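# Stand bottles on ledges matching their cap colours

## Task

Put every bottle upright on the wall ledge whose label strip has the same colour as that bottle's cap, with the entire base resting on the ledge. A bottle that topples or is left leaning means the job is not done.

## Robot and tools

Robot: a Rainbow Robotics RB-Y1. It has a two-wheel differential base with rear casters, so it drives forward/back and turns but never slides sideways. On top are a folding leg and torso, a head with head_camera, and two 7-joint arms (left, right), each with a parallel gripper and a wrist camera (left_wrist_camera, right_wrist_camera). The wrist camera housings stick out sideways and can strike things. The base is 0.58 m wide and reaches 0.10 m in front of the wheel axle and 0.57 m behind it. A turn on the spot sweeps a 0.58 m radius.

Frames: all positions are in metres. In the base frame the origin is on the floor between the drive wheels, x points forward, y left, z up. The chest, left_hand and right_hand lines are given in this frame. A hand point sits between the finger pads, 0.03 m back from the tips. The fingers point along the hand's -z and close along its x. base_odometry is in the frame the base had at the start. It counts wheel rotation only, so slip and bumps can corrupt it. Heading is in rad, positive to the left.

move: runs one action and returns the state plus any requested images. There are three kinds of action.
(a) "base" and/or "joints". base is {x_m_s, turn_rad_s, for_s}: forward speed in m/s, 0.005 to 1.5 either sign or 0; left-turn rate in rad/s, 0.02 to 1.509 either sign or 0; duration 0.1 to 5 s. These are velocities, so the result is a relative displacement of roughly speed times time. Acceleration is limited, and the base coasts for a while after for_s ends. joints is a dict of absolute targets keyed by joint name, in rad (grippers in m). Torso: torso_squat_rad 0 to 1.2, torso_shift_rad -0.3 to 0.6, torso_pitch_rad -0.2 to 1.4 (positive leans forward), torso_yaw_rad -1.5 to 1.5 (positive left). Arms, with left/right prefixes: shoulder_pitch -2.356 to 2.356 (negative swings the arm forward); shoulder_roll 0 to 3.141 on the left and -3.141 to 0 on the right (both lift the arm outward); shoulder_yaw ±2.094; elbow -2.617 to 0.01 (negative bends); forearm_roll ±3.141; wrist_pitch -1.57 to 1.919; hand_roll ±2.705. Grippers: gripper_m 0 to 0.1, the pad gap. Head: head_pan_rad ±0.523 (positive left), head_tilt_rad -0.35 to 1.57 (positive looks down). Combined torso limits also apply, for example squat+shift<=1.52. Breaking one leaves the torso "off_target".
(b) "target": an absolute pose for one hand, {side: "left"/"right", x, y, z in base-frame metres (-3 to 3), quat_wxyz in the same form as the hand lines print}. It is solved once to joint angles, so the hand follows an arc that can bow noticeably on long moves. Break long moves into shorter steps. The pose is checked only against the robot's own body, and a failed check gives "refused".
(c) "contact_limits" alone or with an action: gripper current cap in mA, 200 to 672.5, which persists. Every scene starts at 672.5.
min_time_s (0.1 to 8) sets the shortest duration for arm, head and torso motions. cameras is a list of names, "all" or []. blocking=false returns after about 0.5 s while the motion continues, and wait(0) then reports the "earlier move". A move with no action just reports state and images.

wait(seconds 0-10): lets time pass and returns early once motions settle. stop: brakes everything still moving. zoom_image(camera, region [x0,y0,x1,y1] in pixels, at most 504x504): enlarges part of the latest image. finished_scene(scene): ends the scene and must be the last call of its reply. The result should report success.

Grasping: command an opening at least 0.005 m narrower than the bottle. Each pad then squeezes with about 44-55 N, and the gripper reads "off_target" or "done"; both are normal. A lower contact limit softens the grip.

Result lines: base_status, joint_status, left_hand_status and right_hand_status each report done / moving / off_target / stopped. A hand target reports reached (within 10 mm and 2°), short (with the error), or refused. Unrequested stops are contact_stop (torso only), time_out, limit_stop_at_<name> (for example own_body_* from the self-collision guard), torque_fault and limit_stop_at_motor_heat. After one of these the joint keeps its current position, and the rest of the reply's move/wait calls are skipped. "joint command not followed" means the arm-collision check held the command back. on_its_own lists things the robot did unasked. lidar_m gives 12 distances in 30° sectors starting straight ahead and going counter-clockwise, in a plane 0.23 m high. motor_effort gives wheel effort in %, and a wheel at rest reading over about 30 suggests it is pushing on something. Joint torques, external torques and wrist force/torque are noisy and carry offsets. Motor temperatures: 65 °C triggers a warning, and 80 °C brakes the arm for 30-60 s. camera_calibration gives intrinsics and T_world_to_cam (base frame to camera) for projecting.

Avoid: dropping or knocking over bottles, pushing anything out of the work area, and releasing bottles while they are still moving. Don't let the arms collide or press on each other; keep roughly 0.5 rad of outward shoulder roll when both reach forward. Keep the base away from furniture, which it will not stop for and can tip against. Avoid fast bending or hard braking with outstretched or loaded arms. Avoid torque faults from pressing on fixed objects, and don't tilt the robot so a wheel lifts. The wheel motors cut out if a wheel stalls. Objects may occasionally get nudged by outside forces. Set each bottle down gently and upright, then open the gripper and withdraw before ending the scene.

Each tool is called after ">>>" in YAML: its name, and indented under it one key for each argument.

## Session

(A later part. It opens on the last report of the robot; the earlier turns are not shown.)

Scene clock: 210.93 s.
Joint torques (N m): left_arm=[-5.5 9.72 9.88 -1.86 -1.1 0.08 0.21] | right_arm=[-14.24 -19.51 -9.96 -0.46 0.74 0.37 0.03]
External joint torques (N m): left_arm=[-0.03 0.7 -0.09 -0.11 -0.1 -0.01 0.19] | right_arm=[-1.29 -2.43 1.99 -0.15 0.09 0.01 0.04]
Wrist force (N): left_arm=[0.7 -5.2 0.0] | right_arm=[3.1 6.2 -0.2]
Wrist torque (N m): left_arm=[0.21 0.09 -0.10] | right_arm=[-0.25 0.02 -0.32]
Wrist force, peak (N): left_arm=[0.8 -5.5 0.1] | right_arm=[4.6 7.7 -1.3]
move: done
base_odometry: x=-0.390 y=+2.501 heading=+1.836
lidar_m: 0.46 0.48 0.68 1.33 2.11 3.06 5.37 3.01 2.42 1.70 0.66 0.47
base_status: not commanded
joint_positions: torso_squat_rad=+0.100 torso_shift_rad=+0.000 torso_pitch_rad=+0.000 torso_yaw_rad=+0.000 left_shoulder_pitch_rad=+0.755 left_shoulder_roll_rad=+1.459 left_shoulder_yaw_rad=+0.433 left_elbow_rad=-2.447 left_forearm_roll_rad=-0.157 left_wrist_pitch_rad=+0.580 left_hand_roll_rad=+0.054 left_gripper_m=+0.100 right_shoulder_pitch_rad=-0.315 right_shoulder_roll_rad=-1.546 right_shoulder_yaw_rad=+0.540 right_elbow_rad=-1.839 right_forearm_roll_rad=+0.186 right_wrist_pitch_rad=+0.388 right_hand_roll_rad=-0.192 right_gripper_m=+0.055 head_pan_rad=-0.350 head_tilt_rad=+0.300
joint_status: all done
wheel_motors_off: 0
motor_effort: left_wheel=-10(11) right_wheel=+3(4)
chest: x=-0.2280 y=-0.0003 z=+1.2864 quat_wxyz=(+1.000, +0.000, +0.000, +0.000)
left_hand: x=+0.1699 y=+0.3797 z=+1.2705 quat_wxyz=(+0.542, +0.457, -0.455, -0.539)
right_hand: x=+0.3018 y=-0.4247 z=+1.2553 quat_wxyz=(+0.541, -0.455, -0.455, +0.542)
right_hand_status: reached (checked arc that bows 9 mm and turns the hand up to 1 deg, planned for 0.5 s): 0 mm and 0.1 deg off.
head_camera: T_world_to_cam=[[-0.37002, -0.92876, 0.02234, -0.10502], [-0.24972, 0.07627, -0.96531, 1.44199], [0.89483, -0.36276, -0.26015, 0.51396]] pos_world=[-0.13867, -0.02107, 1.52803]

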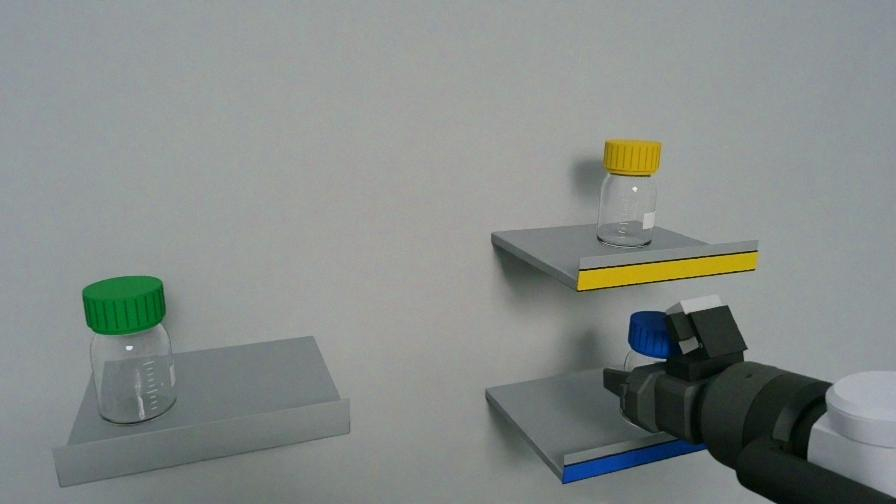

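>>> move:
  target: {"side":"right","x":0.335,"y":-0.4245,"z":1.254,"quat_wxyz":[0.5417,-0.4545,-0.4545,0.5417]}
  min_time_s: 0.5
  cameras: []

>>> move:
  target: {"side":"right","x":0.36,"y":-0.4245,"z":1.246,"quat_wxyz":[0.5417,-0.4545,-0.4545,0.5417]}
  min_time_s: 0.5
  cameras: []

>>> move:
  target: {"side":"right","x":0.378,"y":-0.4245,"z":1.237,"quat_wxyz":[0.5417,-0.4545,-0.4545,0.5417]}
  min_time_s: 0.5
  cameras: ["head_camera"]

>>> zoom_image:
  camera: "head_camera"
  region: [520, 200, 800, 480]

Scene clock: 212.63 s.
Joint torques (N m): left_arm=[-5.64 9.79 9.82 -1.88 -0.95 0.14 0.09] | right_arm=[-16.14 -19.26 -10.15 -0.36 0.75 0.07 -0.14]
External joint torques (N m): left_arm=[-0.17 0.76 -0.15 -0.14 0.05 0.04 0.07] | right_arm=[-1.33 -2.37 1.91 0.37 0.14 -0.01 -0.13]
Wrist force (N): left_arm=[0.6 -5.2 0.4] | right_arm=[2.8 6.5 -0.5]
Wrist torque (N m): left_arm=[0.20 0.09 -0.08] | right_arm=[-0.26 -0.01 -0.27]
Wrist force, peak (N): left_arm=[0.9 -5.5 0.3] | right_arm=[4.3 7.6 0.5]
move: done
base_odometry: x=-0.390 y=+2.501 heading=+1.836
lidar_m: 0.46 0.48 0.67 1.32 2.11 3.06 5.38 3.00 2.42 1.70 0.65 0.48
base_status: not commanded
joint_positions: torso_squat_rad=+0.100 torso_shift_rad=+0.000 torso_pitch_rad=+0.000 torso_yaw_rad=+0.000 left_shoulder_pitch_rad=+0.755 left_shoulder_roll_rad=+1.459 left_shoulder_yaw_rad=+0.433 left_elbow_rad=-2.447 left_forearm_roll_rad=-0.157 left_wrist_pitch_rad=+0.580 left_hand_roll_rad=+0.054 left_gripper_m=+0.100 right_shoulder_pitch_rad=-0.476 right_shoulder_roll_rad=-1.444 right_shoulder_yaw_rad=+0.629 right_elbow_rad=-1.694 right_forearm_roll_rad=+0.085 right_wrist_pitch_rad=+0.345 right_hand_roll_rad=-0.043 right_gripper_m=+0.055 head_pan_rad=-0.350 head_tilt_rad=+0.300
joint_status: all done
wheel_motors_off: 0
motor_effort: left_wheel=-10(11) right_wheel=+2(4)
chest: x=-0.2280 y=-0.0002 z=+1.2864 quat_wxyz=(+1.000, +0.000, +0.000, +0.000)
left_hand: x=+0.1699 y=+0.3797 z=+1.2705 quat_wxyz=(+0.542, +0.457, -0.455, -0.539)
right_hand: x=+0.3342 y=-0.4245 z=+1.2543 quat_wxyz=(+0.540, -0.456, -0.457, +0.540)
right_hand_status: reached (checked arc that bows 7 mm and turns the hand up to 1 deg, planned for 0.5 s): 1 mm and 0.5 deg off.

Scene clock: 214.03 s.
Joint torques (N m): left_arm=[-6 9.57 9.59 -1.76 -1.05 0.11 0.24] | right_arm=[-17.92 -18.86 -10.36 -0.81 0.46 -0.02 0.02]
External joint torques (N m): left_arm=[-0.53 0.55 -0.38 -0.01 -0.05 0.02 0.23] | right_arm=[-1.57 -2.3 1.55 0.22 -0.1 0.09 0.03]
Wrist force (N): left_arm=[1.0 -5.0 0.2] | right_arm=[2.6 6.2 -0.8]
Wrist torque (N m): left_arm=[0.18 0.12 -0.10] | right_arm=[-0.22 -0.01 -0.34]
Wrist force, peak (N): left_arm=[1.0 -5.3 0.1] | right_arm=[3.7 7.3 0.0]
move: done
base_odometry: x=-0.390 y=+2.501 heading=+1.836
lidar_m: 0.46 0.49 0.67 1.32 2.12 3.06 5.38 3.01 2.42 1.69 0.65 0.48
base_status: not commanded
joint_positions: torso_squat_rad=+0.100 torso_shift_rad=+0.000 torso_pitch_rad=+0.000 torso_yaw_rad=+0.000 left_shoulder_pitch_rad=+0.755 left_shoulder_roll_rad=+1.459 left_shoulder_yaw_rad=+0.433 left_elbow_rad=-2.447 left_forearm_roll_rad=-0.157 left_wrist_pitch_rad=+0.580 left_hand_roll_rad=+0.054 left_gripper_m=+0.100 right_shoulder_pitch_rad=-0.588 right_shoulder_roll_rad=-1.360 right_shoulder_yaw_rad=+0.702 right_elbow_rad=-1.560 right_forearm_roll_rad=+0.027 right_wrist_pitch_rad=+0.307 right_hand_roll_rad=+0.049 right_gripper_m=+0.055 head_pan_rad=-0.350 head_tilt_rad=+0.300
joint_status: all done
wheel_motors_off: 0
motor_effort: left_wheel=-11(11) right_wheel=+3(4)
chest: x=-0.2280 y=-0.0002 z=+1.2864 quat_wxyz=(+1.000, +0.000, +0.000, +0.000)
left_hand: x=+0.1699 y=+0.3797 z=+1.2705 quat_wxyz=(+0.542, +0.457, -0.455, -0.539)
right_hand: x=+0.3596 y=-0.4246 z=+1.2461 quat_wxyz=(+0.541, -0.456, -0.455, +0.541)
right_hand_status: reached (checked arc that bows 5 mm and turns the hand up to 1 deg, planned for 0.5 s): 0 mm and 0.2 deg off.

Scene clock: 215.20 s.
Joint torques (N m): left_arm=[-5.78 9.96 9.63 -1.8 -0.88 0.08 0.25] | right_arm=[-19.1 -18.62 -9.84 -1.01 0.52 -0.46 -0.05]
External joint torques (N m): left_arm=[-0.31 0.94 -0.34 -0.05 0.12 -0.01 0.23] | right_arm=[-1.64 -2.33 1.78 0.28 0.03 -0.26 -0.04]
Wrist force (N): left_arm=[0.7 -5.0 0.1] | right_arm=[3.1 6.9 -0.8]
Wrist torque (N m): left_arm=[0.17 0.10 -0.09] | right_arm=[-0.36 0.07 -0.34]
Wrist force, peak (N): left_arm=[1.0 -5.3 0.2] | right_arm=[3.1 7.0 -0.6]
move: done
base_odometry: x=-0.390 y=+2.501 heading=+1.836
lidar_m: 0.46 0.48 0.68 1.32 2.11 3.06 5.38 3.01 2.42 1.70 0.65 0.48
base_status: not commanded
joint_positions: torso_squat_rad=+0.100 torso_shift_rad=+0.000 torso_pitch_rad=+0.000 torso_yaw_rad=+0.000 left_shoulder_pitch_rad=+0.755 left_shoulder_roll_rad=+1.459 left_shoulder_yaw_rad=+0.433 left_elbow_rad=-2.447 left_forearm_roll_rad=-0.157 left_wrist_pitch_rad=+0.580 left_hand_roll_rad=+0.054 left_gripper_m=+0.100 right_shoulder_pitch_rad=-0.653 right_shoulder_roll_rad=-1.292 right_shoulder_yaw_rad=+0.743 right_elbow_rad=-1.451 right_forearm_roll_rad=+0.011 right_wrist_pitch_rad=+0.270 right_hand_roll_rad=+0.094 right_gripper_m=+0.055 head_pan_rad=-0.350 head_tilt_rad=+0.300
joint_status: all done
wheel_motors_off: 0
motor_effort: left_wheel=-10(11) right_wheel=+3(4)
chest: x=-0.2280 y=-0.0002 z=+1.2864 quat_wxyz=(+1.000, +0.000, +0.000, +0.000)
left_hand: x=+0.1699 y=+0.3797 z=+1.2705 quat_wxyz=(+0.542, +0.457, -0.455, -0.539)
right_hand: x=+0.3778 y=-0.4245 z=+1.2369 quat_wxyz=(+0.542, -0.455, -0.455, +0.541)
right_hand_status: reached (checked arc that bows 5 mm and turns the hand up to 1 deg, planned for 0.5 s): 0 mm and 0.0 deg off.
head_camera: T_world_to_cam=[[-0.37002, -0.92876, 0.02234, -0.10502], [-0.24972, 0.07627, -0.96531, 1.44199], [0.89483, -0.36276, -0.26015, 0.51396]] pos_world=[-0.13867, -0.02107, 1.52803]

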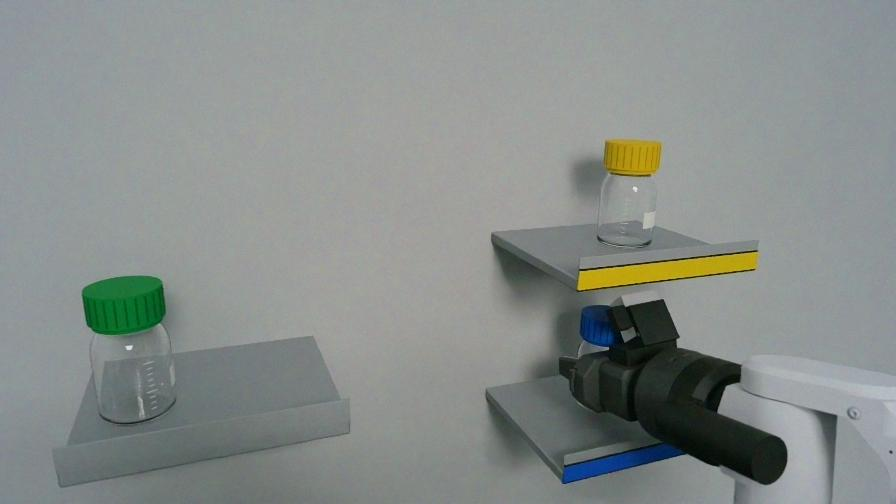

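Scaled by 1.800 from the camera's image (finer frame: 1280x720).

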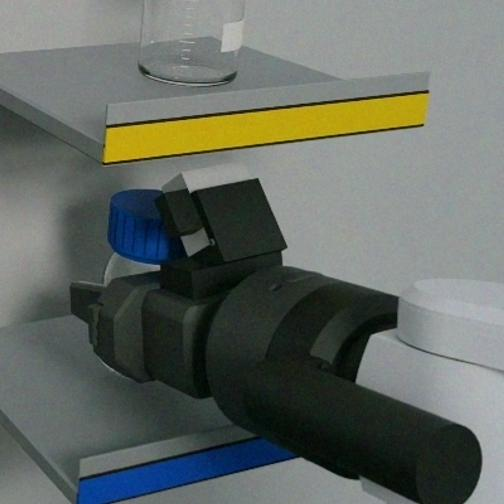

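>>> move:
  target: {"side":"right","x":0.378,"y":-0.4245,"z":1.2295,"quat_wxyz":[0.5417,-0.4545,-0.4545,0.5417]}
  min_time_s: 0.45
  cameras: []

>>> move:
  target: {"side":"right","x":0.378,"y":-0.4245,"z":1.2265,"quat_wxyz":[0.5417,-0.4545,-0.4545,0.5417]}
  min_time_s: 0.4
  cameras: []

Scene clock: 216.33 s.
Joint torques (N m): left_arm=[-5.64 9.67 9.52 -1.79 -1.02 0.1 0.18] | right_arm=[-16.86 -17.48 -12.38 -1.02 0.43 -0.34 -0.28]
External joint torques (N m): left_arm=[-0.16 0.65 -0.45 -0.04 -0.02 0.01 0.16] | right_arm=[0.61 -1.15 -0.83 0.45 -0.05 -0.15 -0.27]
Wrist force (N): left_arm=[0.7 -5.3 0.0] | right_arm=[3.2 6.2 -0.5]
Wrist torque (N m): left_arm=[0.22 0.09 -0.10] | right_arm=[-0.27 0.10 -0.11]
Wrist force, peak (N): left_arm=[0.8 -5.3 0.0] | right_arm=[3.1 7.3 0.0]
move: done
base_odometry: x=-0.390 y=+2.501 heading=+1.836
lidar_m: 0.46 0.48 0.67 1.33 2.11 3.06 5.38 3.00 2.43 1.70 0.66 0.48
base_status: not commanded
joint_positions: torso_squat_rad=+0.100 torso_shift_rad=+0.000 torso_pitch_rad=+0.000 torso_yaw_rad=+0.000 left_shoulder_pitch_rad=+0.755 left_shoulder_roll_rad=+1.459 left_shoulder_yaw_rad=+0.433 left_elbow_rad=-2.447 left_forearm_roll_rad=-0.157 left_wrist_pitch_rad=+0.580 left_hand_roll_rad=+0.054 left_gripper_m=+0.100 right_shoulder_pitch_rad=-0.636 right_shoulder_roll_rad=-1.274 right_shoulder_yaw_rad=+0.729 right_elbow_rad=-1.441 right_forearm_roll_rad=+0.033 right_wrist_pitch_rad=+0.264 right_hand_roll_rad=+0.092 right_gripper_m=+0.055 head_pan_rad=-0.350 head_tilt_rad=+0.300
joint_status: all done
wheel_motors_off: 0
motor_effort: left_wheel=-10(11) right_wheel=+3(4)
chest: x=-0.2280 y=-0.0002 z=+1.2864 quat_wxyz=(+1.000, +0.000, +0.000, +0.000)
left_hand: x=+0.1699 y=+0.3797 z=+1.2705 quat_wxyz=(+0.542, +0.457, -0.455, -0.539)
right_hand: x=+0.3778 y=-0.4245 z=+1.2293 quat_wxyz=(+0.542, -0.454, -0.454, +0.542)
right_hand_status: reached (checked arc that bows 0 mm and turns the hand up to 0 deg, planned for 0.5 s): 0 mm and 0.1 deg off.

Scene clock: 217.07 s.
Joint torques (N m): left_arm=[-5.66 9.56 9.54 -1.92 -1.09 0 0.17] | right_arm=[-15.06 -16.19 -10.78 -0.75 0.43 -0.37 -0.24]
External joint torques (N m): left_arm=[-0.18 0.54 -0.43 -0.18 -0.09 -0.09 0.15] | right_arm=[2.42 0.17 0.74 0.83 -0.05 -0.18 -0.24]
Wrist force (N): left_arm=[0.5 -5.2 -0.1] | right_arm=[3.2 2.1 2.3]
Wrist torque (N m): left_arm=[0.21 0.06 -0.09] | right_arm=[-0.25 0.02 -0.11]
Wrist force, peak (N): left_arm=[1.0 -5.3 -0.1] | right_arm=[3.0 6.5 -0.7]
move: done
base_odometry: x=-0.390 y=+2.501 heading=+1.836
lidar_m: 0.46 0.48 0.67 1.33 2.11 3.06 5.37 3.01 2.42 1.69 0.66 0.47
base_status: not commanded
joint_positions: torso_squat_rad=+0.100 torso_shift_rad=+0.000 torso_pitch_rad=+0.000 torso_yaw_rad=+0.000 left_shoulder_pitch_rad=+0.755 left_shoulder_roll_rad=+1.459 left_shoulder_yaw_rad=+0.433 left_elbow_rad=-2.447 left_forearm_roll_rad=-0.157 left_wrist_pitch_rad=+0.580 left_hand_roll_rad=+0.054 left_gripper_m=+0.100 right_shoulder_pitch_rad=-0.628 right_shoulder_roll_rad=-1.265 right_shoulder_yaw_rad=+0.720 right_elbow_rad=-1.435 right_forearm_roll_rad=+0.045 right_wrist_pitch_rad=+0.261 right_hand_roll_rad=+0.091 right_gripper_m=+0.055 head_pan_rad=-0.350 head_tilt_rad=+0.300
joint_status: all done
wheel_motors_off: 0
motor_effort: left_wheel=-11(11) right_wheel=+4(4)
chest: x=-0.2280 y=-0.0002 z=+1.2864 quat_wxyz=(+1.000, +0.000, +0.000, +0.000)
left_hand: x=+0.1699 y=+0.3797 z=+1.2705 quat_wxyz=(+0.542, +0.457, -0.455, -0.539)
right_hand: x=+0.3780 y=-0.4245 z=+1.2269 quat_wxyz=(+0.542, -0.455, -0.454, +0.542)
right_hand_status: reached (checked arc that bows 0 mm and turns the hand up to 0 deg, planned for 0.4 s): 0 mm and 0.0 deg off.

>>> move:
  target: {"side":"right","x":0.378,"y":-0.4245,"z":1.2256,"quat_wxyz":[0.5417,-0.4545,-0.4545,0.5417]}
  min_time_s: 0.3
  cameras: []

>>> move:
  joints: {"right_gripper_m":0.1}
  cameras: ["head_camera"]

>>> zoom_image:
  camera: "head_camera"
  region: [520, 260, 760, 480]

Scene clock: 218.07 s.
Joint torques (N m): left_arm=[-5.62 10.14 9.73 -1.88 -1.01 0.14 0.13] | right_arm=[-13.77 -15.12 -9.5 -0.17 0.19 -0.05 -0.13]
External joint torques (N m): left_arm=[-0.14 1.12 -0.24 -0.13 0 0.05 0.11] | right_arm=[3.71 1.24 2.02 1.44 -0.28 0.14 -0.12]
Wrist force (N): left_arm=[0.9 -5.1 -0.1] | right_arm=[3.8 -0.8 4.2]
Wrist torque (N m): left_arm=[0.18 0.12 -0.10] | right_arm=[-0.20 0.11 -0.07]
Wrist force, peak (N): left_arm=[1.1 -5.2 0.3] | right_arm=[3.7 -1.3 4.9]
move: done
base_odometry: x=-0.390 y=+2.501 heading=+1.836
lidar_m: 0.46 0.49 0.67 1.32 2.12 3.07 5.38 3.01 2.42 1.69 0.65 0.48
base_status: not commanded
joint_positions: torso_squat_rad=+0.100 torso_shift_rad=+0.000 torso_pitch_rad=+0.000 torso_yaw_rad=+0.000 left_shoulder_pitch_rad=+0.755 left_shoulder_roll_rad=+1.459 left_shoulder_yaw_rad=+0.433 left_elbow_rad=-2.447 left_forearm_roll_rad=-0.157 left_wrist_pitch_rad=+0.580 left_hand_roll_rad=+0.054 left_gripper_m=+0.100 right_shoulder_pitch_rad=-0.626 right_shoulder_roll_rad=-1.262 right_shoulder_yaw_rad=+0.717 right_elbow_rad=-1.434 right_forearm_roll_rad=+0.049 right_wrist_pitch_rad=+0.260 right_hand_roll_rad=+0.090 right_gripper_m=+0.055 head_pan_rad=-0.350 head_tilt_rad=+0.300
joint_status: all done
wheel_motors_off: 0
motor_effort: left_wheel=-10(11) right_wheel=+3(4)
chest: x=-0.2280 y=-0.0002 z=+1.2864 quat_wxyz=(+1.000, +0.000, +0.000, +0.000)
left_hand: x=+0.1698 y=+0.3797 z=+1.2705 quat_wxyz=(+0.542, +0.457, -0.455, -0.539)
right_hand: x=+0.3781 y=-0.4245 z=+1.2266 quat_wxyz=(+0.541, -0.455, -0.455, +0.542)
right_hand_status: reached (checked arc that bows 0 mm and turns the hand up to 0 deg, planned for 0.3 s): 1 mm and 0.1 deg off.

Scene clock: 219.07 s.
Joint torques (N m): left_arm=[-5.37 10.24 9.93 -1.68 -1.01 0.06 0.24] | right_arm=[-15.6 -17.18 -9.21 -0.95 0.26 -0.38 -0.11]
External joint torques (N m): left_arm=[0.11 1.22 -0.04 0.07 0 -0.03 0.23] | right_arm=[1.88 -0.82 2.3 0.67 -0.22 -0.19 -0.1]
Wrist force (N): left_arm=[0.6 -5.2 0.1] | right_arm=[2.5 4.1 -0.8]
Wrist torque (N m): left_arm=[0.19 0.07 -0.09] | right_arm=[-0.24 -0.03 -0.12]
Wrist force, peak (N): left_arm=[0.8 -5.4 0.0] | right_arm=[3.5 5.9 0.3]
move: done
base_odometry: x=-0.390 y=+2.501 heading=+1.836
lidar_m: 0.46 0.49 0.67 1.32 2.11 3.07 5.38 3.01 2.42 1.69 0.66 0.48
base_status: not commanded
joint_positions: torso_squat_rad=+0.100 torso_shift_rad=+0.000 torso_pitch_rad=+0.000 torso_yaw_rad=+0.000 left_shoulder_pitch_rad=+0.755 left_shoulder_roll_rad=+1.459 left_shoulder_yaw_rad=+0.433 left_elbow_rad=-2.447 left_forearm_roll_rad=-0.157 left_wrist_pitch_rad=+0.580 left_hand_roll_rad=+0.054 left_gripper_m=+0.100 right_shoulder_pitch_rad=-0.625 right_shoulder_roll_rad=-1.262 right_shoulder_yaw_rad=+0.717 right_elbow_rad=-1.434 right_forearm_roll_rad=+0.049 right_wrist_pitch_rad=+0.260 right_hand_roll_rad=+0.090 right_gripper_m=+0.100 head_pan_rad=-0.350 head_tilt_rad=+0.300
joint_status: all done
wheel_motors_off: 0
motor_effort: left_wheel=-10(11) right_wheel=+3(5)
chest: x=-0.2280 y=-0.0002 z=+1.2864 quat_wxyz=(+1.000, +0.000, +0.000, +0.000)
left_hand: x=+0.1699 y=+0.3797 z=+1.2705 quat_wxyz=(+0.542, +0.457, -0.455, -0.539)
right_hand: x=+0.3780 y=-0.4245 z=+1.2261 quat_wxyz=(+0.541, -0.455, -0.455, +0.542)
head_camera: T_world_to_cam=[[-0.37, -0.92876, 0.02239, -0.1051], [-0.24965, 0.07618, -0.96533, 1.44204], [0.89486, -0.36277, -0.26006, 0.51382]] pos_world=[-0.13867, -0.02107, 1.52802]

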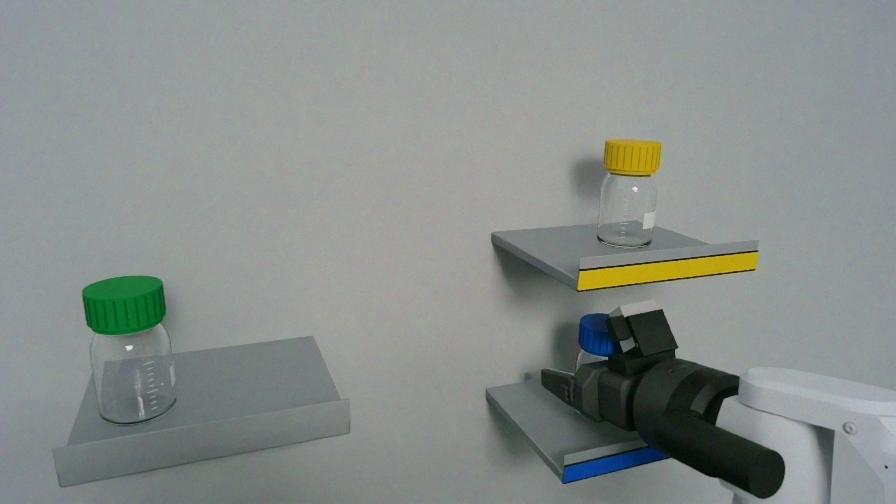

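Scaled by 2.100 from the camera's image (finer frame: 1280x720).

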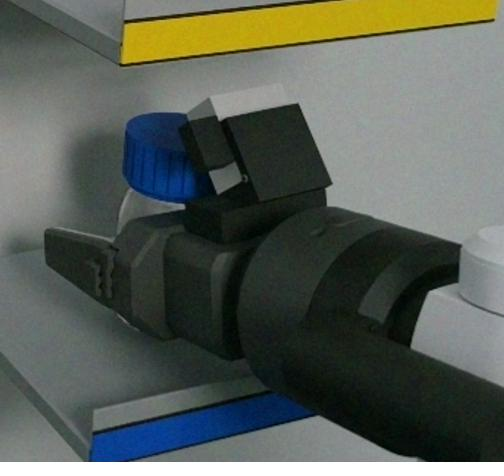

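>>> move:
  target: {"side":"right","x":0.35,"y":-0.4245,"z":1.232,"quat_wxyz":[0.5417,-0.4545,-0.4545,0.5417]}
  min_time_s: 0.45
  cameras: []

>>> move:
  target: {"side":"right","x":0.318,"y":-0.4245,"z":1.24,"quat_wxyz":[0.5417,-0.4545,-0.4545,0.5417]}
  min_time_s: 0.45
  cameras: ["head_camera"]

>>> move:
  target: {"side":"right","x":0.282,"y":-0.4245,"z":1.248,"quat_wxyz":[0.5417,-0.4545,-0.4545,0.5417]}
  min_time_s: 0.45
  cameras: []

>>> move:
  joints: {"right_shoulder_pitch_rad":0.245,"right_shoulder_roll_rad":-2.059,"right_shoulder_yaw_rad":0.398,"right_elbow_rad":-2.241,"right_forearm_roll_rad":0.732,"right_wrist_pitch_rad":0.765,"right_hand_roll_rad":-1.032,"left_shoulder_pitch_rad":-0.483,"left_shoulder_roll_rad":1.365,"left_shoulder_yaw_rad":-0.539,"left_elbow_rad":-2.597,"left_forearm_roll_rad":0.062,"left_wrist_pitch_rad":1.293,"left_hand_roll_rad":-0.14,"head_pan_rad":0.1}
  min_time_s: 1.2
  cameras: ["head_camera"]

Scene clock: 222.87 s.
Joint torques (N m): left_arm=[-5.76 9.98 9.44 -1.88 -0.99 0.14 0.19] | right_arm=[-14.69 -17.91 -10.94 -1.11 0.43 0.05 -0.15]
External joint torques (N m): left_arm=[-0.28 0.96 -0.54 -0.14 0.01 0.05 0.17] | right_arm=[1.12 -1.16 0.94 0.23 -0.13 0.11 -0.14]
Wrist force (N): left_arm=[0.9 -5.3 0.0] | right_arm=[3.0 4.4 -0.3]
Wrist torque (N m): left_arm=[0.23 0.10 -0.10] | right_arm=[-0.17 0.02 -0.13]
Wrist force, peak (N): left_arm=[1.1 -5.4 0.2] | right_arm=[3.5 5.4 -0.8]
move: done
base_odometry: x=-0.390 y=+2.501 heading=+1.836
lidar_m: 0.46 0.48 0.67 1.33 2.12 3.07 5.38 3.00 2.41 1.70 0.66 0.48
base_status: not commanded
joint_positions: torso_squat_rad=+0.100 torso_shift_rad=+0.000 torso_pitch_rad=+0.000 torso_yaw_rad=+0.000 left_shoulder_pitch_rad=+0.755 left_shoulder_roll_rad=+1.459 left_shoulder_yaw_rad=+0.433 left_elbow_rad=-2.447 left_forearm_roll_rad=-0.157 left_wrist_pitch_rad=+0.580 left_hand_roll_rad=+0.054 left_gripper_m=+0.100 right_shoulder_pitch_rad=-0.515 right_shoulder_roll_rad=-1.351 right_shoulder_yaw_rad=+0.654 right_elbow_rad=-1.590 right_forearm_roll_rad=+0.082 right_wrist_pitch_rad=+0.312 right_hand_roll_rad=+0.025 right_gripper_m=+0.100 head_pan_rad=-0.350 head_tilt_rad=+0.300
joint_status: all done
wheel_motors_off: 0
motor_effort: left_wheel=-11(11) right_wheel=+3(4)
chest: x=-0.2280 y=-0.0002 z=+1.2864 quat_wxyz=(+1.000, +0.000, +0.000, +0.000)
left_hand: x=+0.1699 y=+0.3797 z=+1.2705 quat_wxyz=(+0.542, +0.457, -0.455, -0.539)
right_hand: x=+0.3503 y=-0.4245 z=+1.2323 quat_wxyz=(+0.542, -0.454, -0.454, +0.543)
right_hand_status: reached (checked arc that bows 7 mm and turns the hand up to 1 deg, planned for 0.5 s): 0 mm and 0.2 deg off.

Scene clock: 224.37 s.
Joint torques (N m): left_arm=[-5.47 9.81 9.87 -1.87 -0.97 0.04 0.13] | right_arm=[-12.42 -18.42 -11.11 -0.97 0.48 0.25 0.12]
External joint torques (N m): left_arm=[0 0.78 -0.1 -0.12 0.03 -0.05 0.12] | right_arm=[1.52 -1.39 0.89 -0.05 -0.15 0.1 0.12]
Wrist force (N): left_arm=[0.9 -5.0 0.1] | right_arm=[2.7 4.7 -0.9]
Wrist torque (N m): left_arm=[0.17 0.12 -0.10] | right_arm=[-0.21 -0.01 -0.13]
Wrist force, peak (N): left_arm=[1.0 -5.4 0.1] | right_arm=[3.4 5.8 -1.2]
move: done
base_odometry: x=-0.390 y=+2.501 heading=+1.836
lidar_m: 0.46 0.49 0.67 1.32 2.11 3.07 5.38 3.01 2.41 1.70 0.65 0.48
base_status: not commanded
joint_positions: torso_squat_rad=+0.100 torso_shift_rad=+0.000 torso_pitch_rad=+0.000 torso_yaw_rad=+0.000 left_shoulder_pitch_rad=+0.755 left_shoulder_roll_rad=+1.459 left_shoulder_yaw_rad=+0.433 left_elbow_rad=-2.447 left_forearm_roll_rad=-0.157 left_wrist_pitch_rad=+0.580 left_hand_roll_rad=+0.054 left_gripper_m=+0.100 right_shoulder_pitch_rad=-0.377 right_shoulder_roll_rad=-1.455 right_shoulder_yaw_rad=+0.573 right_elbow_rad=-1.751 right_forearm_roll_rad=+0.138 right_wrist_pitch_rad=+0.362 right_hand_roll_rad=-0.080 right_gripper_m=+0.100 head_pan_rad=-0.350 head_tilt_rad=+0.300
joint_status: all done
wheel_motors_off: 0
motor_effort: left_wheel=-11(11) right_wheel=+4(4)
chest: x=-0.2280 y=-0.0002 z=+1.2864 quat_wxyz=(+1.000, +0.000, +0.000, +0.000)
left_hand: x=+0.1699 y=+0.3798 z=+1.2705 quat_wxyz=(+0.542, +0.457, -0.455, -0.539)
right_hand: x=+0.3186 y=-0.4243 z=+1.2403 quat_wxyz=(+0.543, -0.453, -0.453, +0.544)
right_hand_status: reached (checked arc that bows 7 mm and turns the hand up to 1 deg, planned for 0.5 s): 1 mm and 0.3 deg off.
head_camera: T_world_to_cam=[[-0.37, -0.92876, 0.02239, -0.1051], [-0.24965, 0.07618, -0.96533, 1.44204], [0.89486, -0.36277, -0.26006, 0.51382]] pos_world=[-0.13867, -0.02107, 1.52802]

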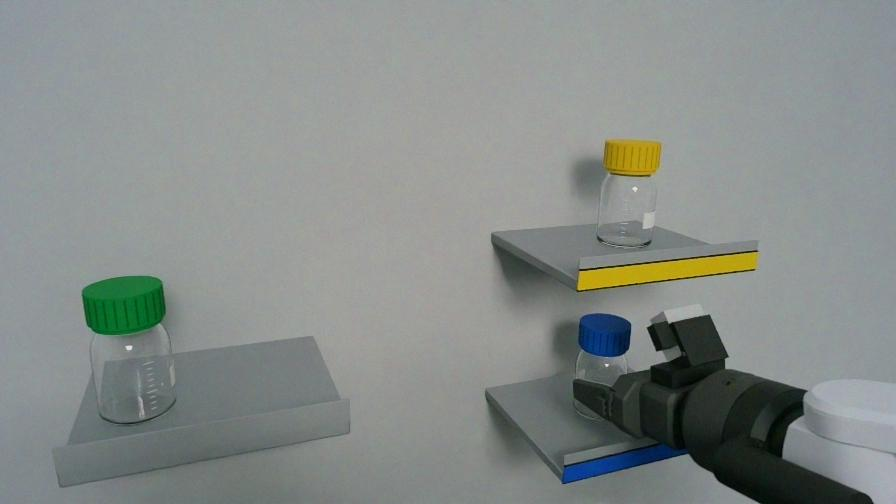

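Scene clock: 225.67 s.
Joint torques (N m): left_arm=[-5.63 9.76 10.02 -1.87 -0.9 0.05 0.24] | right_arm=[-11.01 -18.55 -10.81 -0.43 0.39 0.61 0.24]
External joint torques (N m): left_arm=[-0.15 0.73 0.05 -0.12 0.1 -0.05 0.23] | right_arm=[0.82 -1.59 0.94 -0.06 -0.28 0.09 0.25]
Wrist force (N): left_arm=[1.0 -5.0 0.1] | right_arm=[3.5 4.8 -0.3]
Wrist torque (N m): left_arm=[0.18 0.15 -0.10] | right_arm=[-0.25 0.06 -0.12]
Wrist force, peak (N): left_arm=[1.0 -5.2 -0.3] | right_arm=[3.2 5.7 -0.3]
move: done
base_odometry: x=-0.390 y=+2.501 heading=+1.836
lidar_m: 0.46 0.48 0.68 1.32 2.11 3.07 5.38 3.01 2.41 1.69 0.65 0.48
base_status: not commanded
joint_positions: torso_squat_rad=+0.100 torso_shift_rad=+0.000 torso_pitch_rad=+0.000 torso_yaw_rad=+0.000 left_shoulder_pitch_rad=+0.755 left_shoulder_roll_rad=+1.459 left_shoulder_yaw_rad=+0.433 left_elbow_rad=-2.447 left_forearm_roll_rad=-0.157 left_wrist_pitch_rad=+0.580 left_hand_roll_rad=+0.054 left_gripper_m=+0.100 right_shoulder_pitch_rad=-0.169 right_shoulder_roll_rad=-1.576 right_shoulder_yaw_rad=+0.445 right_elbow_rad=-1.914 right_forearm_roll_rad=+0.273 right_wrist_pitch_rad=+0.413 right_hand_roll_rad=-0.276 right_gripper_m=+0.100 head_pan_rad=-0.350 head_tilt_rad=+0.300
joint_status: all done
wheel_motors_off: 0
motor_effort: left_wheel=-11(11) right_wheel=+4(4)
chest: x=-0.2280 y=-0.0002 z=+1.2864 quat_wxyz=(+1.000, +0.000, +0.000, +0.000)
left_hand: x=+0.1699 y=+0.3798 z=+1.2705 quat_wxyz=(+0.542, +0.457, -0.455, -0.539)
right_hand: x=+0.2820 y=-0.4246 z=+1.2481 quat_wxyz=(+0.542, -0.454, -0.453, +0.542)
right_hand_status: reached (checked arc that bows 9 mm and turns the hand up to 1 deg, planned for 0.5 s): 0 mm and 0.2 deg off.

Scene clock: 227.23 s.
Joint torques (N m): left_arm=[-10.93 10.17 8.41 -2.18 -1.95 -0.62 0.12] | right_arm=[-7.32 -15.41 -8.65 1.67 0.42 1.72 0.3]
External joint torques (N m): left_arm=[0.23 0.2 -0.83 -0.51 -0.09 -0.32 0.11] | right_arm=[1.89 -1.8 -0.39 -0.13 -0.15 0.05 0.3]
Wrist force (N): left_arm=[0.8 -5.1 0.0] | right_arm=[2.8 3.7 -0.4]
Wrist torque (N m): left_arm=[0.18 0.11 0.04] | right_arm=[-0.19 0.00 -0.12]
Wrist force, peak (N): left_arm=[-0.1 -6.1 0.2] | right_arm=[4.0 5.2 -0.8]
move: done
base_odometry: x=-0.390 y=+2.501 heading=+1.836
lidar_m: 0.46 0.48 0.68 1.32 2.10 3.06 5.38 3.01 2.42 1.70 0.65 0.48
base_status: not commanded
joint_positions: torso_squat_rad=+0.100 torso_shift_rad=+0.000 torso_pitch_rad=+0.000 torso_yaw_rad=+0.000 left_shoulder_pitch_rad=-0.483 left_shoulder_roll_rad=+1.365 left_shoulder_yaw_rad=-0.539 left_elbow_rad=-2.597 left_forearm_roll_rad=+0.062 left_wrist_pitch_rad=+1.293 left_hand_roll_rad=-0.140 left_gripper_m=+0.100 right_shoulder_pitch_rad=+0.245 right_shoulder_roll_rad=-2.059 right_shoulder_yaw_rad=+0.398 right_elbow_rad=-2.241 right_forearm_roll_rad=+0.732 right_wrist_pitch_rad=+0.765 right_hand_roll_rad=-1.032 right_gripper_m=+0.100 head_pan_rad=+0.100 head_tilt_rad=+0.300
joint_status: all done
wheel_motors_off: 0
motor_effort: left_wheel=-11(11) right_wheel=+3(4)
chest: x=-0.2280 y=-0.0002 z=+1.2864 quat_wxyz=(+1.000, +0.000, +0.000, +0.000)
left_hand: x=+0.2000 y=+0.2398 z=+1.3002 quat_wxyz=(+0.541, +0.453, -0.455, -0.543)
right_hand: x=+0.2047 y=-0.4102 z=+1.2555 quat_wxyz=(+0.543, -0.456, -0.452, +0.542)
head_camera: T_world_to_cam=[[0.0707, -0.99725, 0.02238, -0.01426], [-0.25763, -0.03993, -0.96542, 1.44044], [0.96365, 0.06249, -0.25975, 0.52776]] pos_world=[-0.13646, 0.01031, 1.52802]

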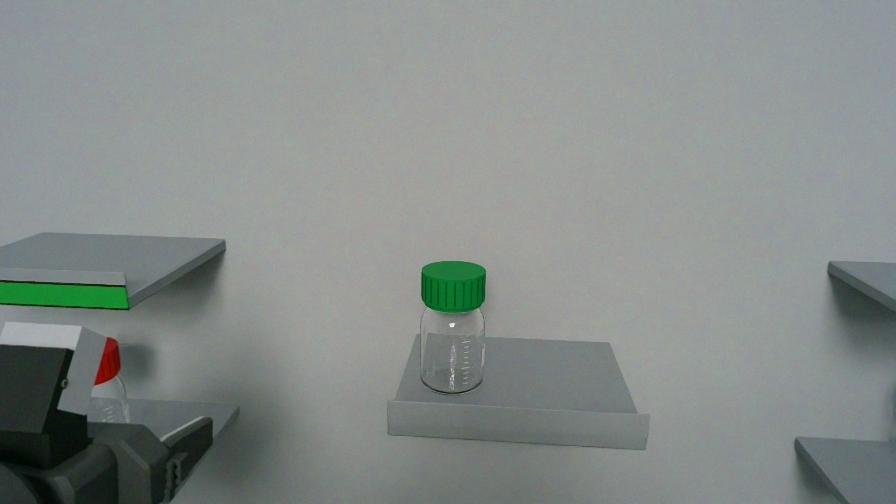

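>>> move:
  target: {"side":"left","x":0.22,"y":0.15,"z":1.313,"quat_wxyz":[0.5417,0.4545,-0.4545,-0.5417]}
  min_time_s: 0.7
  cameras: []

>>> move:
  target: {"side":"left","x":0.252,"y":0.06,"z":1.316,"quat_wxyz":[0.4664,0.3913,-0.5099,-0.6078]}
  min_time_s: 0.8
  cameras: ["left_wrist_camera"]

Scene clock: 229.80 s.
Joint torques (N m): left_arm=[-14.66 7.5 8.08 -2.29 -1.79 -1.01 0.46] | right_arm=[-8.31 -15.34 -8.03 1.5 0.44 1.64 0.22]
External joint torques (N m): left_arm=[0.21 1.23 -0.94 0.19 0.09 -0.31 0.45] | right_arm=[0.9 -1.73 0.22 -0.3 -0.14 -0.03 0.22]
Wrist force (N): left_arm=[0.8 -4.6 -0.1] | right_arm=[2.9 4.3 -0.5]
Wrist torque (N m): left_arm=[0.13 0.11 0.03] | right_arm=[-0.18 0.02 -0.13]
Wrist force, peak (N): left_arm=[1.6 -5.8 -0.1] | right_arm=[2.8 5.5 -0.9]
move: done
base_odometry: x=-0.390 y=+2.501 heading=+1.836
lidar_m: 0.46 0.48 0.67 1.32 2.11 3.07 5.38 3.01 2.42 1.69 0.65 0.48
base_status: not commanded
joint_positions: torso_squat_rad=+0.100 torso_shift_rad=+0.000 torso_pitch_rad=+0.000 torso_yaw_rad=+0.000 left_shoulder_pitch_rad=-0.818 left_shoulder_roll_rad=+0.908 left_shoulder_yaw_rad=-0.724 left_elbow_rad=-2.481 left_forearm_roll_rad=+0.000 left_wrist_pitch_rad=+1.647 left_hand_roll_rad=-0.345 left_gripper_m=+0.100 right_shoulder_pitch_rad=+0.245 right_shoulder_roll_rad=-2.059 right_shoulder_yaw_rad=+0.398 right_elbow_rad=-2.241 right_forearm_roll_rad=+0.732 right_wrist_pitch_rad=+0.765 right_hand_roll_rad=-1.032 right_gripper_m=+0.100 head_pan_rad=+0.100 head_tilt_rad=+0.300
joint_status: all done
wheel_motors_off: 0
motor_effort: left_wheel=-11(11) right_wheel=+3(5)
chest: x=-0.2280 y=-0.0002 z=+1.2864 quat_wxyz=(+1.000, +0.000, +0.000, +0.000)
left_hand: x=+0.2200 y=+0.1499 z=+1.3133 quat_wxyz=(+0.542, +0.455, -0.455, -0.542)
left_hand_status: reached (checked arc that bows 10 mm and turns the hand up to 3 deg, planned for 0.8 s): 0 mm and 0.0 deg off.
right_hand: x=+0.2047 y=-0.4102 z=+1.2555 quat_wxyz=(+0.543, -0.456, -0.452, +0.542)

Scene clock: 230.93 s.
Joint torques (N m): left_arm=[-17.55 5.96 8.27 -2.07 -1.72 -0.71 0.06] | right_arm=[-8.4 -15.47 -8.1 1.68 0.4 1.58 0]
External joint torques (N m): left_arm=[-0.65 0.61 -1.75 0.83 0.02 0.15 0.05] | right_arm=[0.81 -1.86 0.16 -0.12 -0.17 -0.09 0.01]
Wrist force (N): left_arm=[1.0 -5.3 0.0] | right_arm=[2.9 4.4 -0.5]
Wrist torque (N m): left_arm=[0.21 0.13 0.05] | right_arm=[-0.21 0.03 -0.14]
Wrist force, peak (N): left_arm=[0.8 -5.4 0.0] | right_arm=[3.7 5.1 -0.1]
move: done
base_odometry: x=-0.390 y=+2.501 heading=+1.836
lidar_m: 0.46 0.48 0.67 1.32 2.11 3.06 5.38 3.01 2.42 1.69 0.65 0.48
base_status: not commanded
joint_positions: torso_squat_rad=+0.100 torso_shift_rad=+0.000 torso_pitch_rad=+0.000 torso_yaw_rad=+0.000 left_shoulder_pitch_rad=-0.920 left_shoulder_roll_rad=+0.782 left_shoulder_yaw_rad=-0.763 left_elbow_rad=-2.279 left_forearm_roll_rad=+0.084 left_wrist_pitch_rad=+1.358 left_hand_roll_rad=-0.429 left_gripper_m=+0.100 right_shoulder_pitch_rad=+0.245 right_shoulder_roll_rad=-2.059 right_shoulder_yaw_rad=+0.398 right_elbow_rad=-2.241 right_forearm_roll_rad=+0.732 right_wrist_pitch_rad=+0.765 right_hand_roll_rad=-1.032 right_gripper_m=+0.100 head_pan_rad=+0.100 head_tilt_rad=+0.300
joint_status: all done
wheel_motors_off: 0
motor_effort: left_wheel=-10(11) right_wheel=+3(4)
chest: x=-0.2280 y=-0.0002 z=+1.2864 quat_wxyz=(+1.000, +0.000, +0.000, +0.000)
left_hand: x=+0.2517 y=+0.0602 z=+1.3163 quat_wxyz=(+0.466, +0.391, -0.510, -0.608)
left_hand_status: reached (checked arc that bows 7 mm and turns the hand up to 15 deg, planned for 0.8 s): 0 mm and 0.0 deg off.
right_hand: x=+0.2047 y=-0.4101 z=+1.2555 quat_wxyz=(+0.543, -0.456, -0.452, +0.542)
left_wrist_camera: T_world_to_cam=[[-0.29369, -0.9559, 0.00138, 0.12853], [-0.58651, 0.17906, -0.7899, 1.20393], [0.75482, -0.23279, -0.61323, 0.70548]] pos_world=[0.21136, 0.07152, 1.38343]

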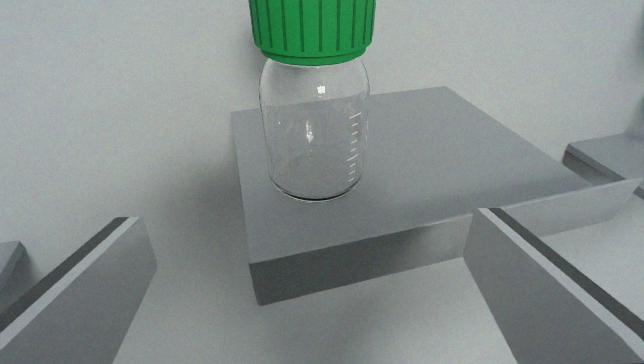

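>>> move:
  target: {"side":"left","x":0.295,"y":0.0485,"z":1.316,"quat_wxyz":[0.4664,0.3913,-0.5099,-0.6078]}
  min_time_s: 0.5
  cameras: []

>>> move:
  target: {"side":"left","x":0.332,"y":0.0385,"z":1.316,"quat_wxyz":[0.4664,0.3913,-0.5099,-0.6078]}
  min_time_s: 0.5
  cameras: ["left_wrist_camera"]

Scene clock: 233.00 s.
Joint torques (N m): left_arm=[-19.31 5.91 9.31 -3.08 -1.6 -0.72 -0.01] | right_arm=[-8.18 -15.58 -7.67 1.66 0.45 1.54 0.18]
External joint torques (N m): left_arm=[-0.64 0.38 -1.3 0.19 0.05 0.18 -0.03] | right_arm=[1.03 -1.98 0.59 -0.14 -0.12 -0.13 0.18]
Wrist force (N): left_arm=[0.6 -4.9 0.0] | right_arm=[3.0 4.7 -0.6]
Wrist torque (N m): left_arm=[0.17 0.09 0.04] | right_arm=[-0.24 0.06 -0.13]
Wrist force, peak (N): left_arm=[1.4 -6.2 -0.1] | right_arm=[3.3 5.3 0.1]
move: done
base_odometry: x=-0.390 y=+2.501 heading=+1.836
lidar_m: 0.46 0.48 0.67 1.32 2.11 3.07 5.38 3.01 2.42 1.69 0.65 0.48
base_status: not commanded
joint_positions: torso_squat_rad=+0.100 torso_shift_rad=+0.000 torso_pitch_rad=+0.000 torso_yaw_rad=+0.000 left_shoulder_pitch_rad=-0.975 left_shoulder_roll_rad=+0.725 left_shoulder_yaw_rad=-0.769 left_elbow_rad=-2.080 left_forearm_roll_rad=+0.096 left_wrist_pitch_rad=+1.238 left_hand_roll_rad=-0.458 left_gripper_m=+0.100 right_shoulder_pitch_rad=+0.245 right_shoulder_roll_rad=-2.059 right_shoulder_yaw_rad=+0.398 right_elbow_rad=-2.241 right_forearm_roll_rad=+0.732 right_wrist_pitch_rad=+0.765 right_hand_roll_rad=-1.032 right_gripper_m=+0.100 head_pan_rad=+0.100 head_tilt_rad=+0.300
joint_status: all done
wheel_motors_off: 0
motor_effort: left_wheel=-11(11) right_wheel=+4(4)
chest: x=-0.2280 y=-0.0002 z=+1.2864 quat_wxyz=(+1.000, +0.000, +0.000, +0.000)
left_hand: x=+0.2945 y=+0.0488 z=+1.3163 quat_wxyz=(+0.466, +0.391, -0.510, -0.608)
left_hand_status: reached (checked arc that bows 7 mm and turns the hand up to 1 deg, planned for 0.5 s): 1 mm and 0.0 deg off.
right_hand: x=+0.2047 y=-0.4101 z=+1.2555 quat_wxyz=(+0.543, -0.456, -0.452, +0.542)

Scene clock: 234.17 s.
Joint torques (N m): left_arm=[-21 5.87 9.57 -3.38 -1.45 -0.9 0.17] | right_arm=[-8.08 -14.83 -8.02 1.53 0.55 1.53 0.04]
External joint torques (N m): left_arm=[-0.78 0.11 -1.3 0.23 0.09 0.06 0.16] | right_arm=[1.13 -1.22 0.23 -0.28 -0.02 -0.13 0.05]
Wrist force (N): left_arm=[1.0 -5.4 0.3] | right_arm=[2.7 4.7 0.0]
Wrist torque (N m): left_arm=[0.24 0.14 0.04] | right_arm=[-0.23 0.01 -0.11]
Wrist force, peak (N): left_arm=[1.2 -6.0 -0.4] | right_arm=[3.2 5.3 -0.2]
move: done
base_odometry: x=-0.390 y=+2.501 heading=+1.836
lidar_m: 0.46 0.49 0.68 1.32 2.11 3.07 5.38 3.01 2.42 1.69 0.65 0.48
base_status: not commanded
joint_positions: torso_squat_rad=+0.100 torso_shift_rad=+0.000 torso_pitch_rad=+0.000 torso_yaw_rad=+0.000 left_shoulder_pitch_rad=-1.029 left_shoulder_roll_rad=+0.666 left_shoulder_yaw_rad=-0.774 left_elbow_rad=-1.893 left_forearm_roll_rad=+0.106 left_wrist_pitch_rad=+1.131 left_hand_roll_rad=-0.485 left_gripper_m=+0.100 right_shoulder_pitch_rad=+0.245 right_shoulder_roll_rad=-2.059 right_shoulder_yaw_rad=+0.398 right_elbow_rad=-2.241 right_forearm_roll_rad=+0.732 right_wrist_pitch_rad=+0.765 right_hand_roll_rad=-1.032 right_gripper_m=+0.100 head_pan_rad=+0.100 head_tilt_rad=+0.300
joint_status: all done
wheel_motors_off: 0
motor_effort: left_wheel=-11(11) right_wheel=+3(5)
chest: x=-0.2280 y=-0.0002 z=+1.2864 quat_wxyz=(+1.000, +0.000, +0.000, +0.000)
left_hand: x=+0.3315 y=+0.0388 z=+1.3164 quat_wxyz=(+0.466, +0.391, -0.510, -0.608)
left_hand_status: reached (checked arc that bows 7 mm and turns the hand up to 1 deg, planned for 0.5 s): 1 mm and 0.0 deg off.
right_hand: x=+0.2048 y=-0.4101 z=+1.2555 quat_wxyz=(+0.543, -0.456, -0.452, +0.542)
left_wrist_camera: T_world_to_cam=[[-0.29362, -0.95592, 0.00132, 0.13157], [-0.58653, 0.17906, -0.78989, 1.25456], [0.75484, -0.2327, -0.61325, 0.64028]] pos_world=[0.29116, 0.05012, 1.38343]

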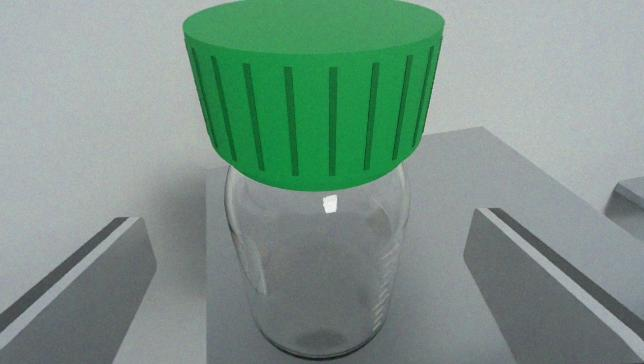

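>>> move:
  target: {"side":"left","x":0.352,"y":0.031,"z":1.316,"quat_wxyz":[0.4664,0.3913,-0.5099,-0.6078]}
  min_time_s: 0.4
  cameras: []

>>> move:
  target: {"side":"left","x":0.3685,"y":0.0263,"z":1.316,"quat_wxyz":[0.4664,0.3913,-0.5099,-0.6078]}
  min_time_s: 0.4
  cameras: ["left_wrist_camera"]

Scene clock: 236.27 s.
Joint torques (N m): left_arm=[-21.62 5.73 9.46 -3.6 -1.41 -0.95 0.09] | right_arm=[-8.11 -15.24 -7.69 1.69 0.61 1.33 0.11]
External joint torques (N m): left_arm=[-0.52 -0.16 -1.42 0.22 0.06 0.03 0.08] | right_arm=[1.1 -1.63 0.56 -0.11 0.03 -0.34 0.12]
Wrist force (N): left_arm=[1.3 -5.2 0.0] | right_arm=[2.8 4.3 -0.5]
Wrist torque (N m): left_arm=[0.19 0.16 0.03] | right_arm=[-0.21 0.06 -0.10]
Wrist force, peak (N): left_arm=[0.9 -6.8 -0.8] | right_arm=[3.3 5.1 -0.4]
move: done
base_odometry: x=-0.390 y=+2.501 heading=+1.836
lidar_m: 0.46 0.49 0.67 1.32 2.11 3.06 5.38 3.01 2.42 1.70 0.65 0.48
base_status: not commanded
joint_positions: torso_squat_rad=+0.100 torso_shift_rad=+0.000 torso_pitch_rad=+0.000 torso_yaw_rad=+0.000 left_shoulder_pitch_rad=-1.066 left_shoulder_roll_rad=+0.625 left_shoulder_yaw_rad=-0.779 left_elbow_rad=-1.780 left_forearm_roll_rad=+0.110 left_wrist_pitch_rad=+1.072 left_hand_roll_rad=-0.500 left_gripper_m=+0.100 right_shoulder_pitch_rad=+0.245 right_shoulder_roll_rad=-2.059 right_shoulder_yaw_rad=+0.398 right_elbow_rad=-2.241 right_forearm_roll_rad=+0.732 right_wrist_pitch_rad=+0.765 right_hand_roll_rad=-1.032 right_gripper_m=+0.100 head_pan_rad=+0.100 head_tilt_rad=+0.300
joint_status: all done
wheel_motors_off: 0
motor_effort: left_wheel=-10(11) right_wheel=+4(4)
chest: x=-0.2280 y=-0.0002 z=+1.2864 quat_wxyz=(+1.000, +0.000, +0.000, +0.000)
left_hand: x=+0.3519 y=+0.0311 z=+1.3164 quat_wxyz=(+0.466, +0.391, -0.510, -0.608)
left_hand_status: reached (checked arc that bows 5 mm and turns the hand up to 1 deg, planned for 0.4 s): 0 mm and 0.0 deg off.
right_hand: x=+0.2047 y=-0.4101 z=+1.2555 quat_wxyz=(+0.543, -0.456, -0.452, +0.542)

Scene clock: 237.50 s.
Joint torques (N m): left_arm=[-22.59 6.63 10.34 -3.7 -1.35 -1.11 0.09] | right_arm=[-8.16 -15.28 -7.79 1.7 0.49 1.5 0.07]
External joint torques (N m): left_arm=[-0.8 0.59 -0.47 0.28 0.06 -0.11 0.08] | right_arm=[1.05 -1.68 0.47 -0.1 -0.09 -0.17 0.07]
Wrist force (N): left_arm=[1.0 -5.7 0.0] | right_arm=[2.7 4.7 -0.7]
Wrist torque (N m): left_arm=[0.22 0.14 0.04] | right_arm=[-0.26 0.02 -0.12]
Wrist force, peak (N): left_arm=[2.4 -5.6 0.6] | right_arm=[3.8 4.9 -0.4]
move: done
base_odometry: x=-0.390 y=+2.501 heading=+1.836
lidar_m: 0.46 0.48 0.67 1.33 2.12 3.07 5.38 3.02 2.41 1.69 0.65 0.48
base_status: not commanded
joint_positions: torso_squat_rad=+0.100 torso_shift_rad=+0.000 torso_pitch_rad=+0.000 torso_yaw_rad=+0.000 left_shoulder_pitch_rad=-1.095 left_shoulder_roll_rad=+0.595 left_shoulder_yaw_rad=-0.782 left_elbow_rad=-1.686 left_forearm_roll_rad=+0.115 left_wrist_pitch_rad=+1.021 left_hand_roll_rad=-0.513 left_gripper_m=+0.100 right_shoulder_pitch_rad=+0.245 right_shoulder_roll_rad=-2.059 right_shoulder_yaw_rad=+0.398 right_elbow_rad=-2.241 right_forearm_roll_rad=+0.732 right_wrist_pitch_rad=+0.765 right_hand_roll_rad=-1.032 right_gripper_m=+0.100 head_pan_rad=+0.100 head_tilt_rad=+0.300
joint_status: all done
wheel_motors_off: 0
motor_effort: left_wheel=-10(11) right_wheel=+3(4)
chest: x=-0.2280 y=-0.0002 z=+1.2864 quat_wxyz=(+1.000, +0.000, +0.000, +0.000)
left_hand: x=+0.3685 y=+0.0264 z=+1.3163 quat_wxyz=(+0.466, +0.391, -0.510, -0.608)
left_hand_status: reached (checked arc that bows 4 mm and turns the hand up to 1 deg, planned for 0.4 s): 0 mm and 0.0 deg off.
right_hand: x=+0.2047 y=-0.4101 z=+1.2555 quat_wxyz=(+0.543, -0.456, -0.452, +0.542)
left_wrist_camera: T_world_to_cam=[[-0.2936, -0.95593, 0.00134, 0.13064], [-0.58659, 0.17905, -0.78984, 1.27841], [0.75479, -0.23268, -0.61331, 0.60959]] pos_world=[0.32816, 0.03782, 1.38343]

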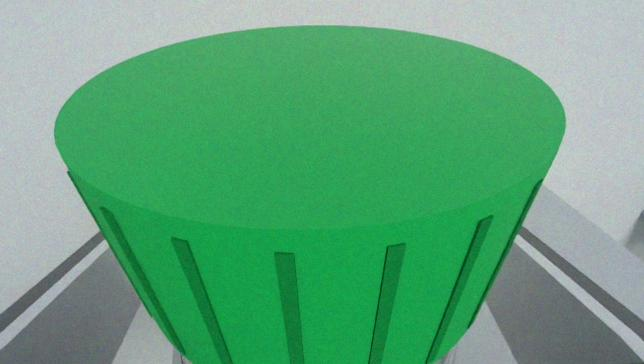

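>>> move:
  joints: {"left_gripper_m":0.046}
  cameras: ["left_wrist_camera"]

Scene clock: 240.00 s.
Joint torques (N m): left_arm=[-22.78 6.53 9.97 -3.66 -1.3 -0.99 0.2] | right_arm=[-8.09 -15.26 -7.4 1.71 0.46 1.69 0.19]
External joint torques (N m): left_arm=[-0.99 0.49 -0.84 0.31 0.11 0.01 0.19] | right_arm=[1.12 -1.66 0.86 -0.09 -0.12 0.03 0.2]
Wrist force (N): left_arm=[1.3 -5.0 0.0] | right_arm=[2.5 4.5 -0.3]
Wrist torque (N m): left_arm=[0.18 0.12 0.03] | right_arm=[-0.22 -0.05 -0.13]
Wrist force, peak (N): left_arm=[1.1 -6.0 -0.2] | right_arm=[2.6 5.5 -0.6]
move: off_target
base_odometry: x=-0.390 y=+2.501 heading=+1.836
lidar_m: 0.46 0.48 0.68 1.33 2.12 3.06 5.38 3.00 2.42 1.69 0.65 0.48
base_status: not commanded
joint_positions: torso_squat_rad=+0.100 torso_shift_rad=+0.000 torso_pitch_rad=+0.000 torso_yaw_rad=+0.000 left_shoulder_pitch_rad=-1.095 left_shoulder_roll_rad=+0.595 left_shoulder_yaw_rad=-0.782 left_elbow_rad=-1.686 left_forearm_roll_rad=+0.115 left_wrist_pitch_rad=+1.021 left_hand_roll_rad=-0.513 left_gripper_m=+0.055 right_shoulder_pitch_rad=+0.245 right_shoulder_roll_rad=-2.059 right_shoulder_yaw_rad=+0.398 right_elbow_rad=-2.241 right_forearm_roll_rad=+0.732 right_wrist_pitch_rad=+0.765 right_hand_roll_rad=-1.032 right_gripper_m=+0.100 head_pan_rad=+0.100 head_tilt_rad=+0.300
joint_status: left_gripper_m off_target (ended at +0.055, target +0.046)
wheel_motors_off: 0
motor_effort: left_wheel=-10(11) right_wheel=+2(4)
chest: x=-0.2280 y=-0.0002 z=+1.2864 quat_wxyz=(+1.000, +0.000, +0.000, +0.000)
left_hand: x=+0.3685 y=+0.0264 z=+1.3163 quat_wxyz=(+0.466, +0.391, -0.510, -0.608)
right_hand: x=+0.2047 y=-0.4101 z=+1.2555 quat_wxyz=(+0.543, -0.456, -0.452, +0.542)
left_wrist_camera: T_world_to_cam=[[-0.29358, -0.95593, 0.00137, 0.13061], [-0.5866, 0.17903, -0.78984, 1.27842], [0.75479, -0.23268, -0.61331, 0.60959]] pos_world=[0.32816, 0.03782, 1.38343]

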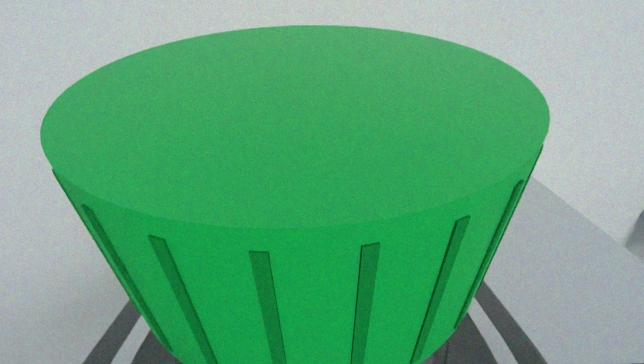

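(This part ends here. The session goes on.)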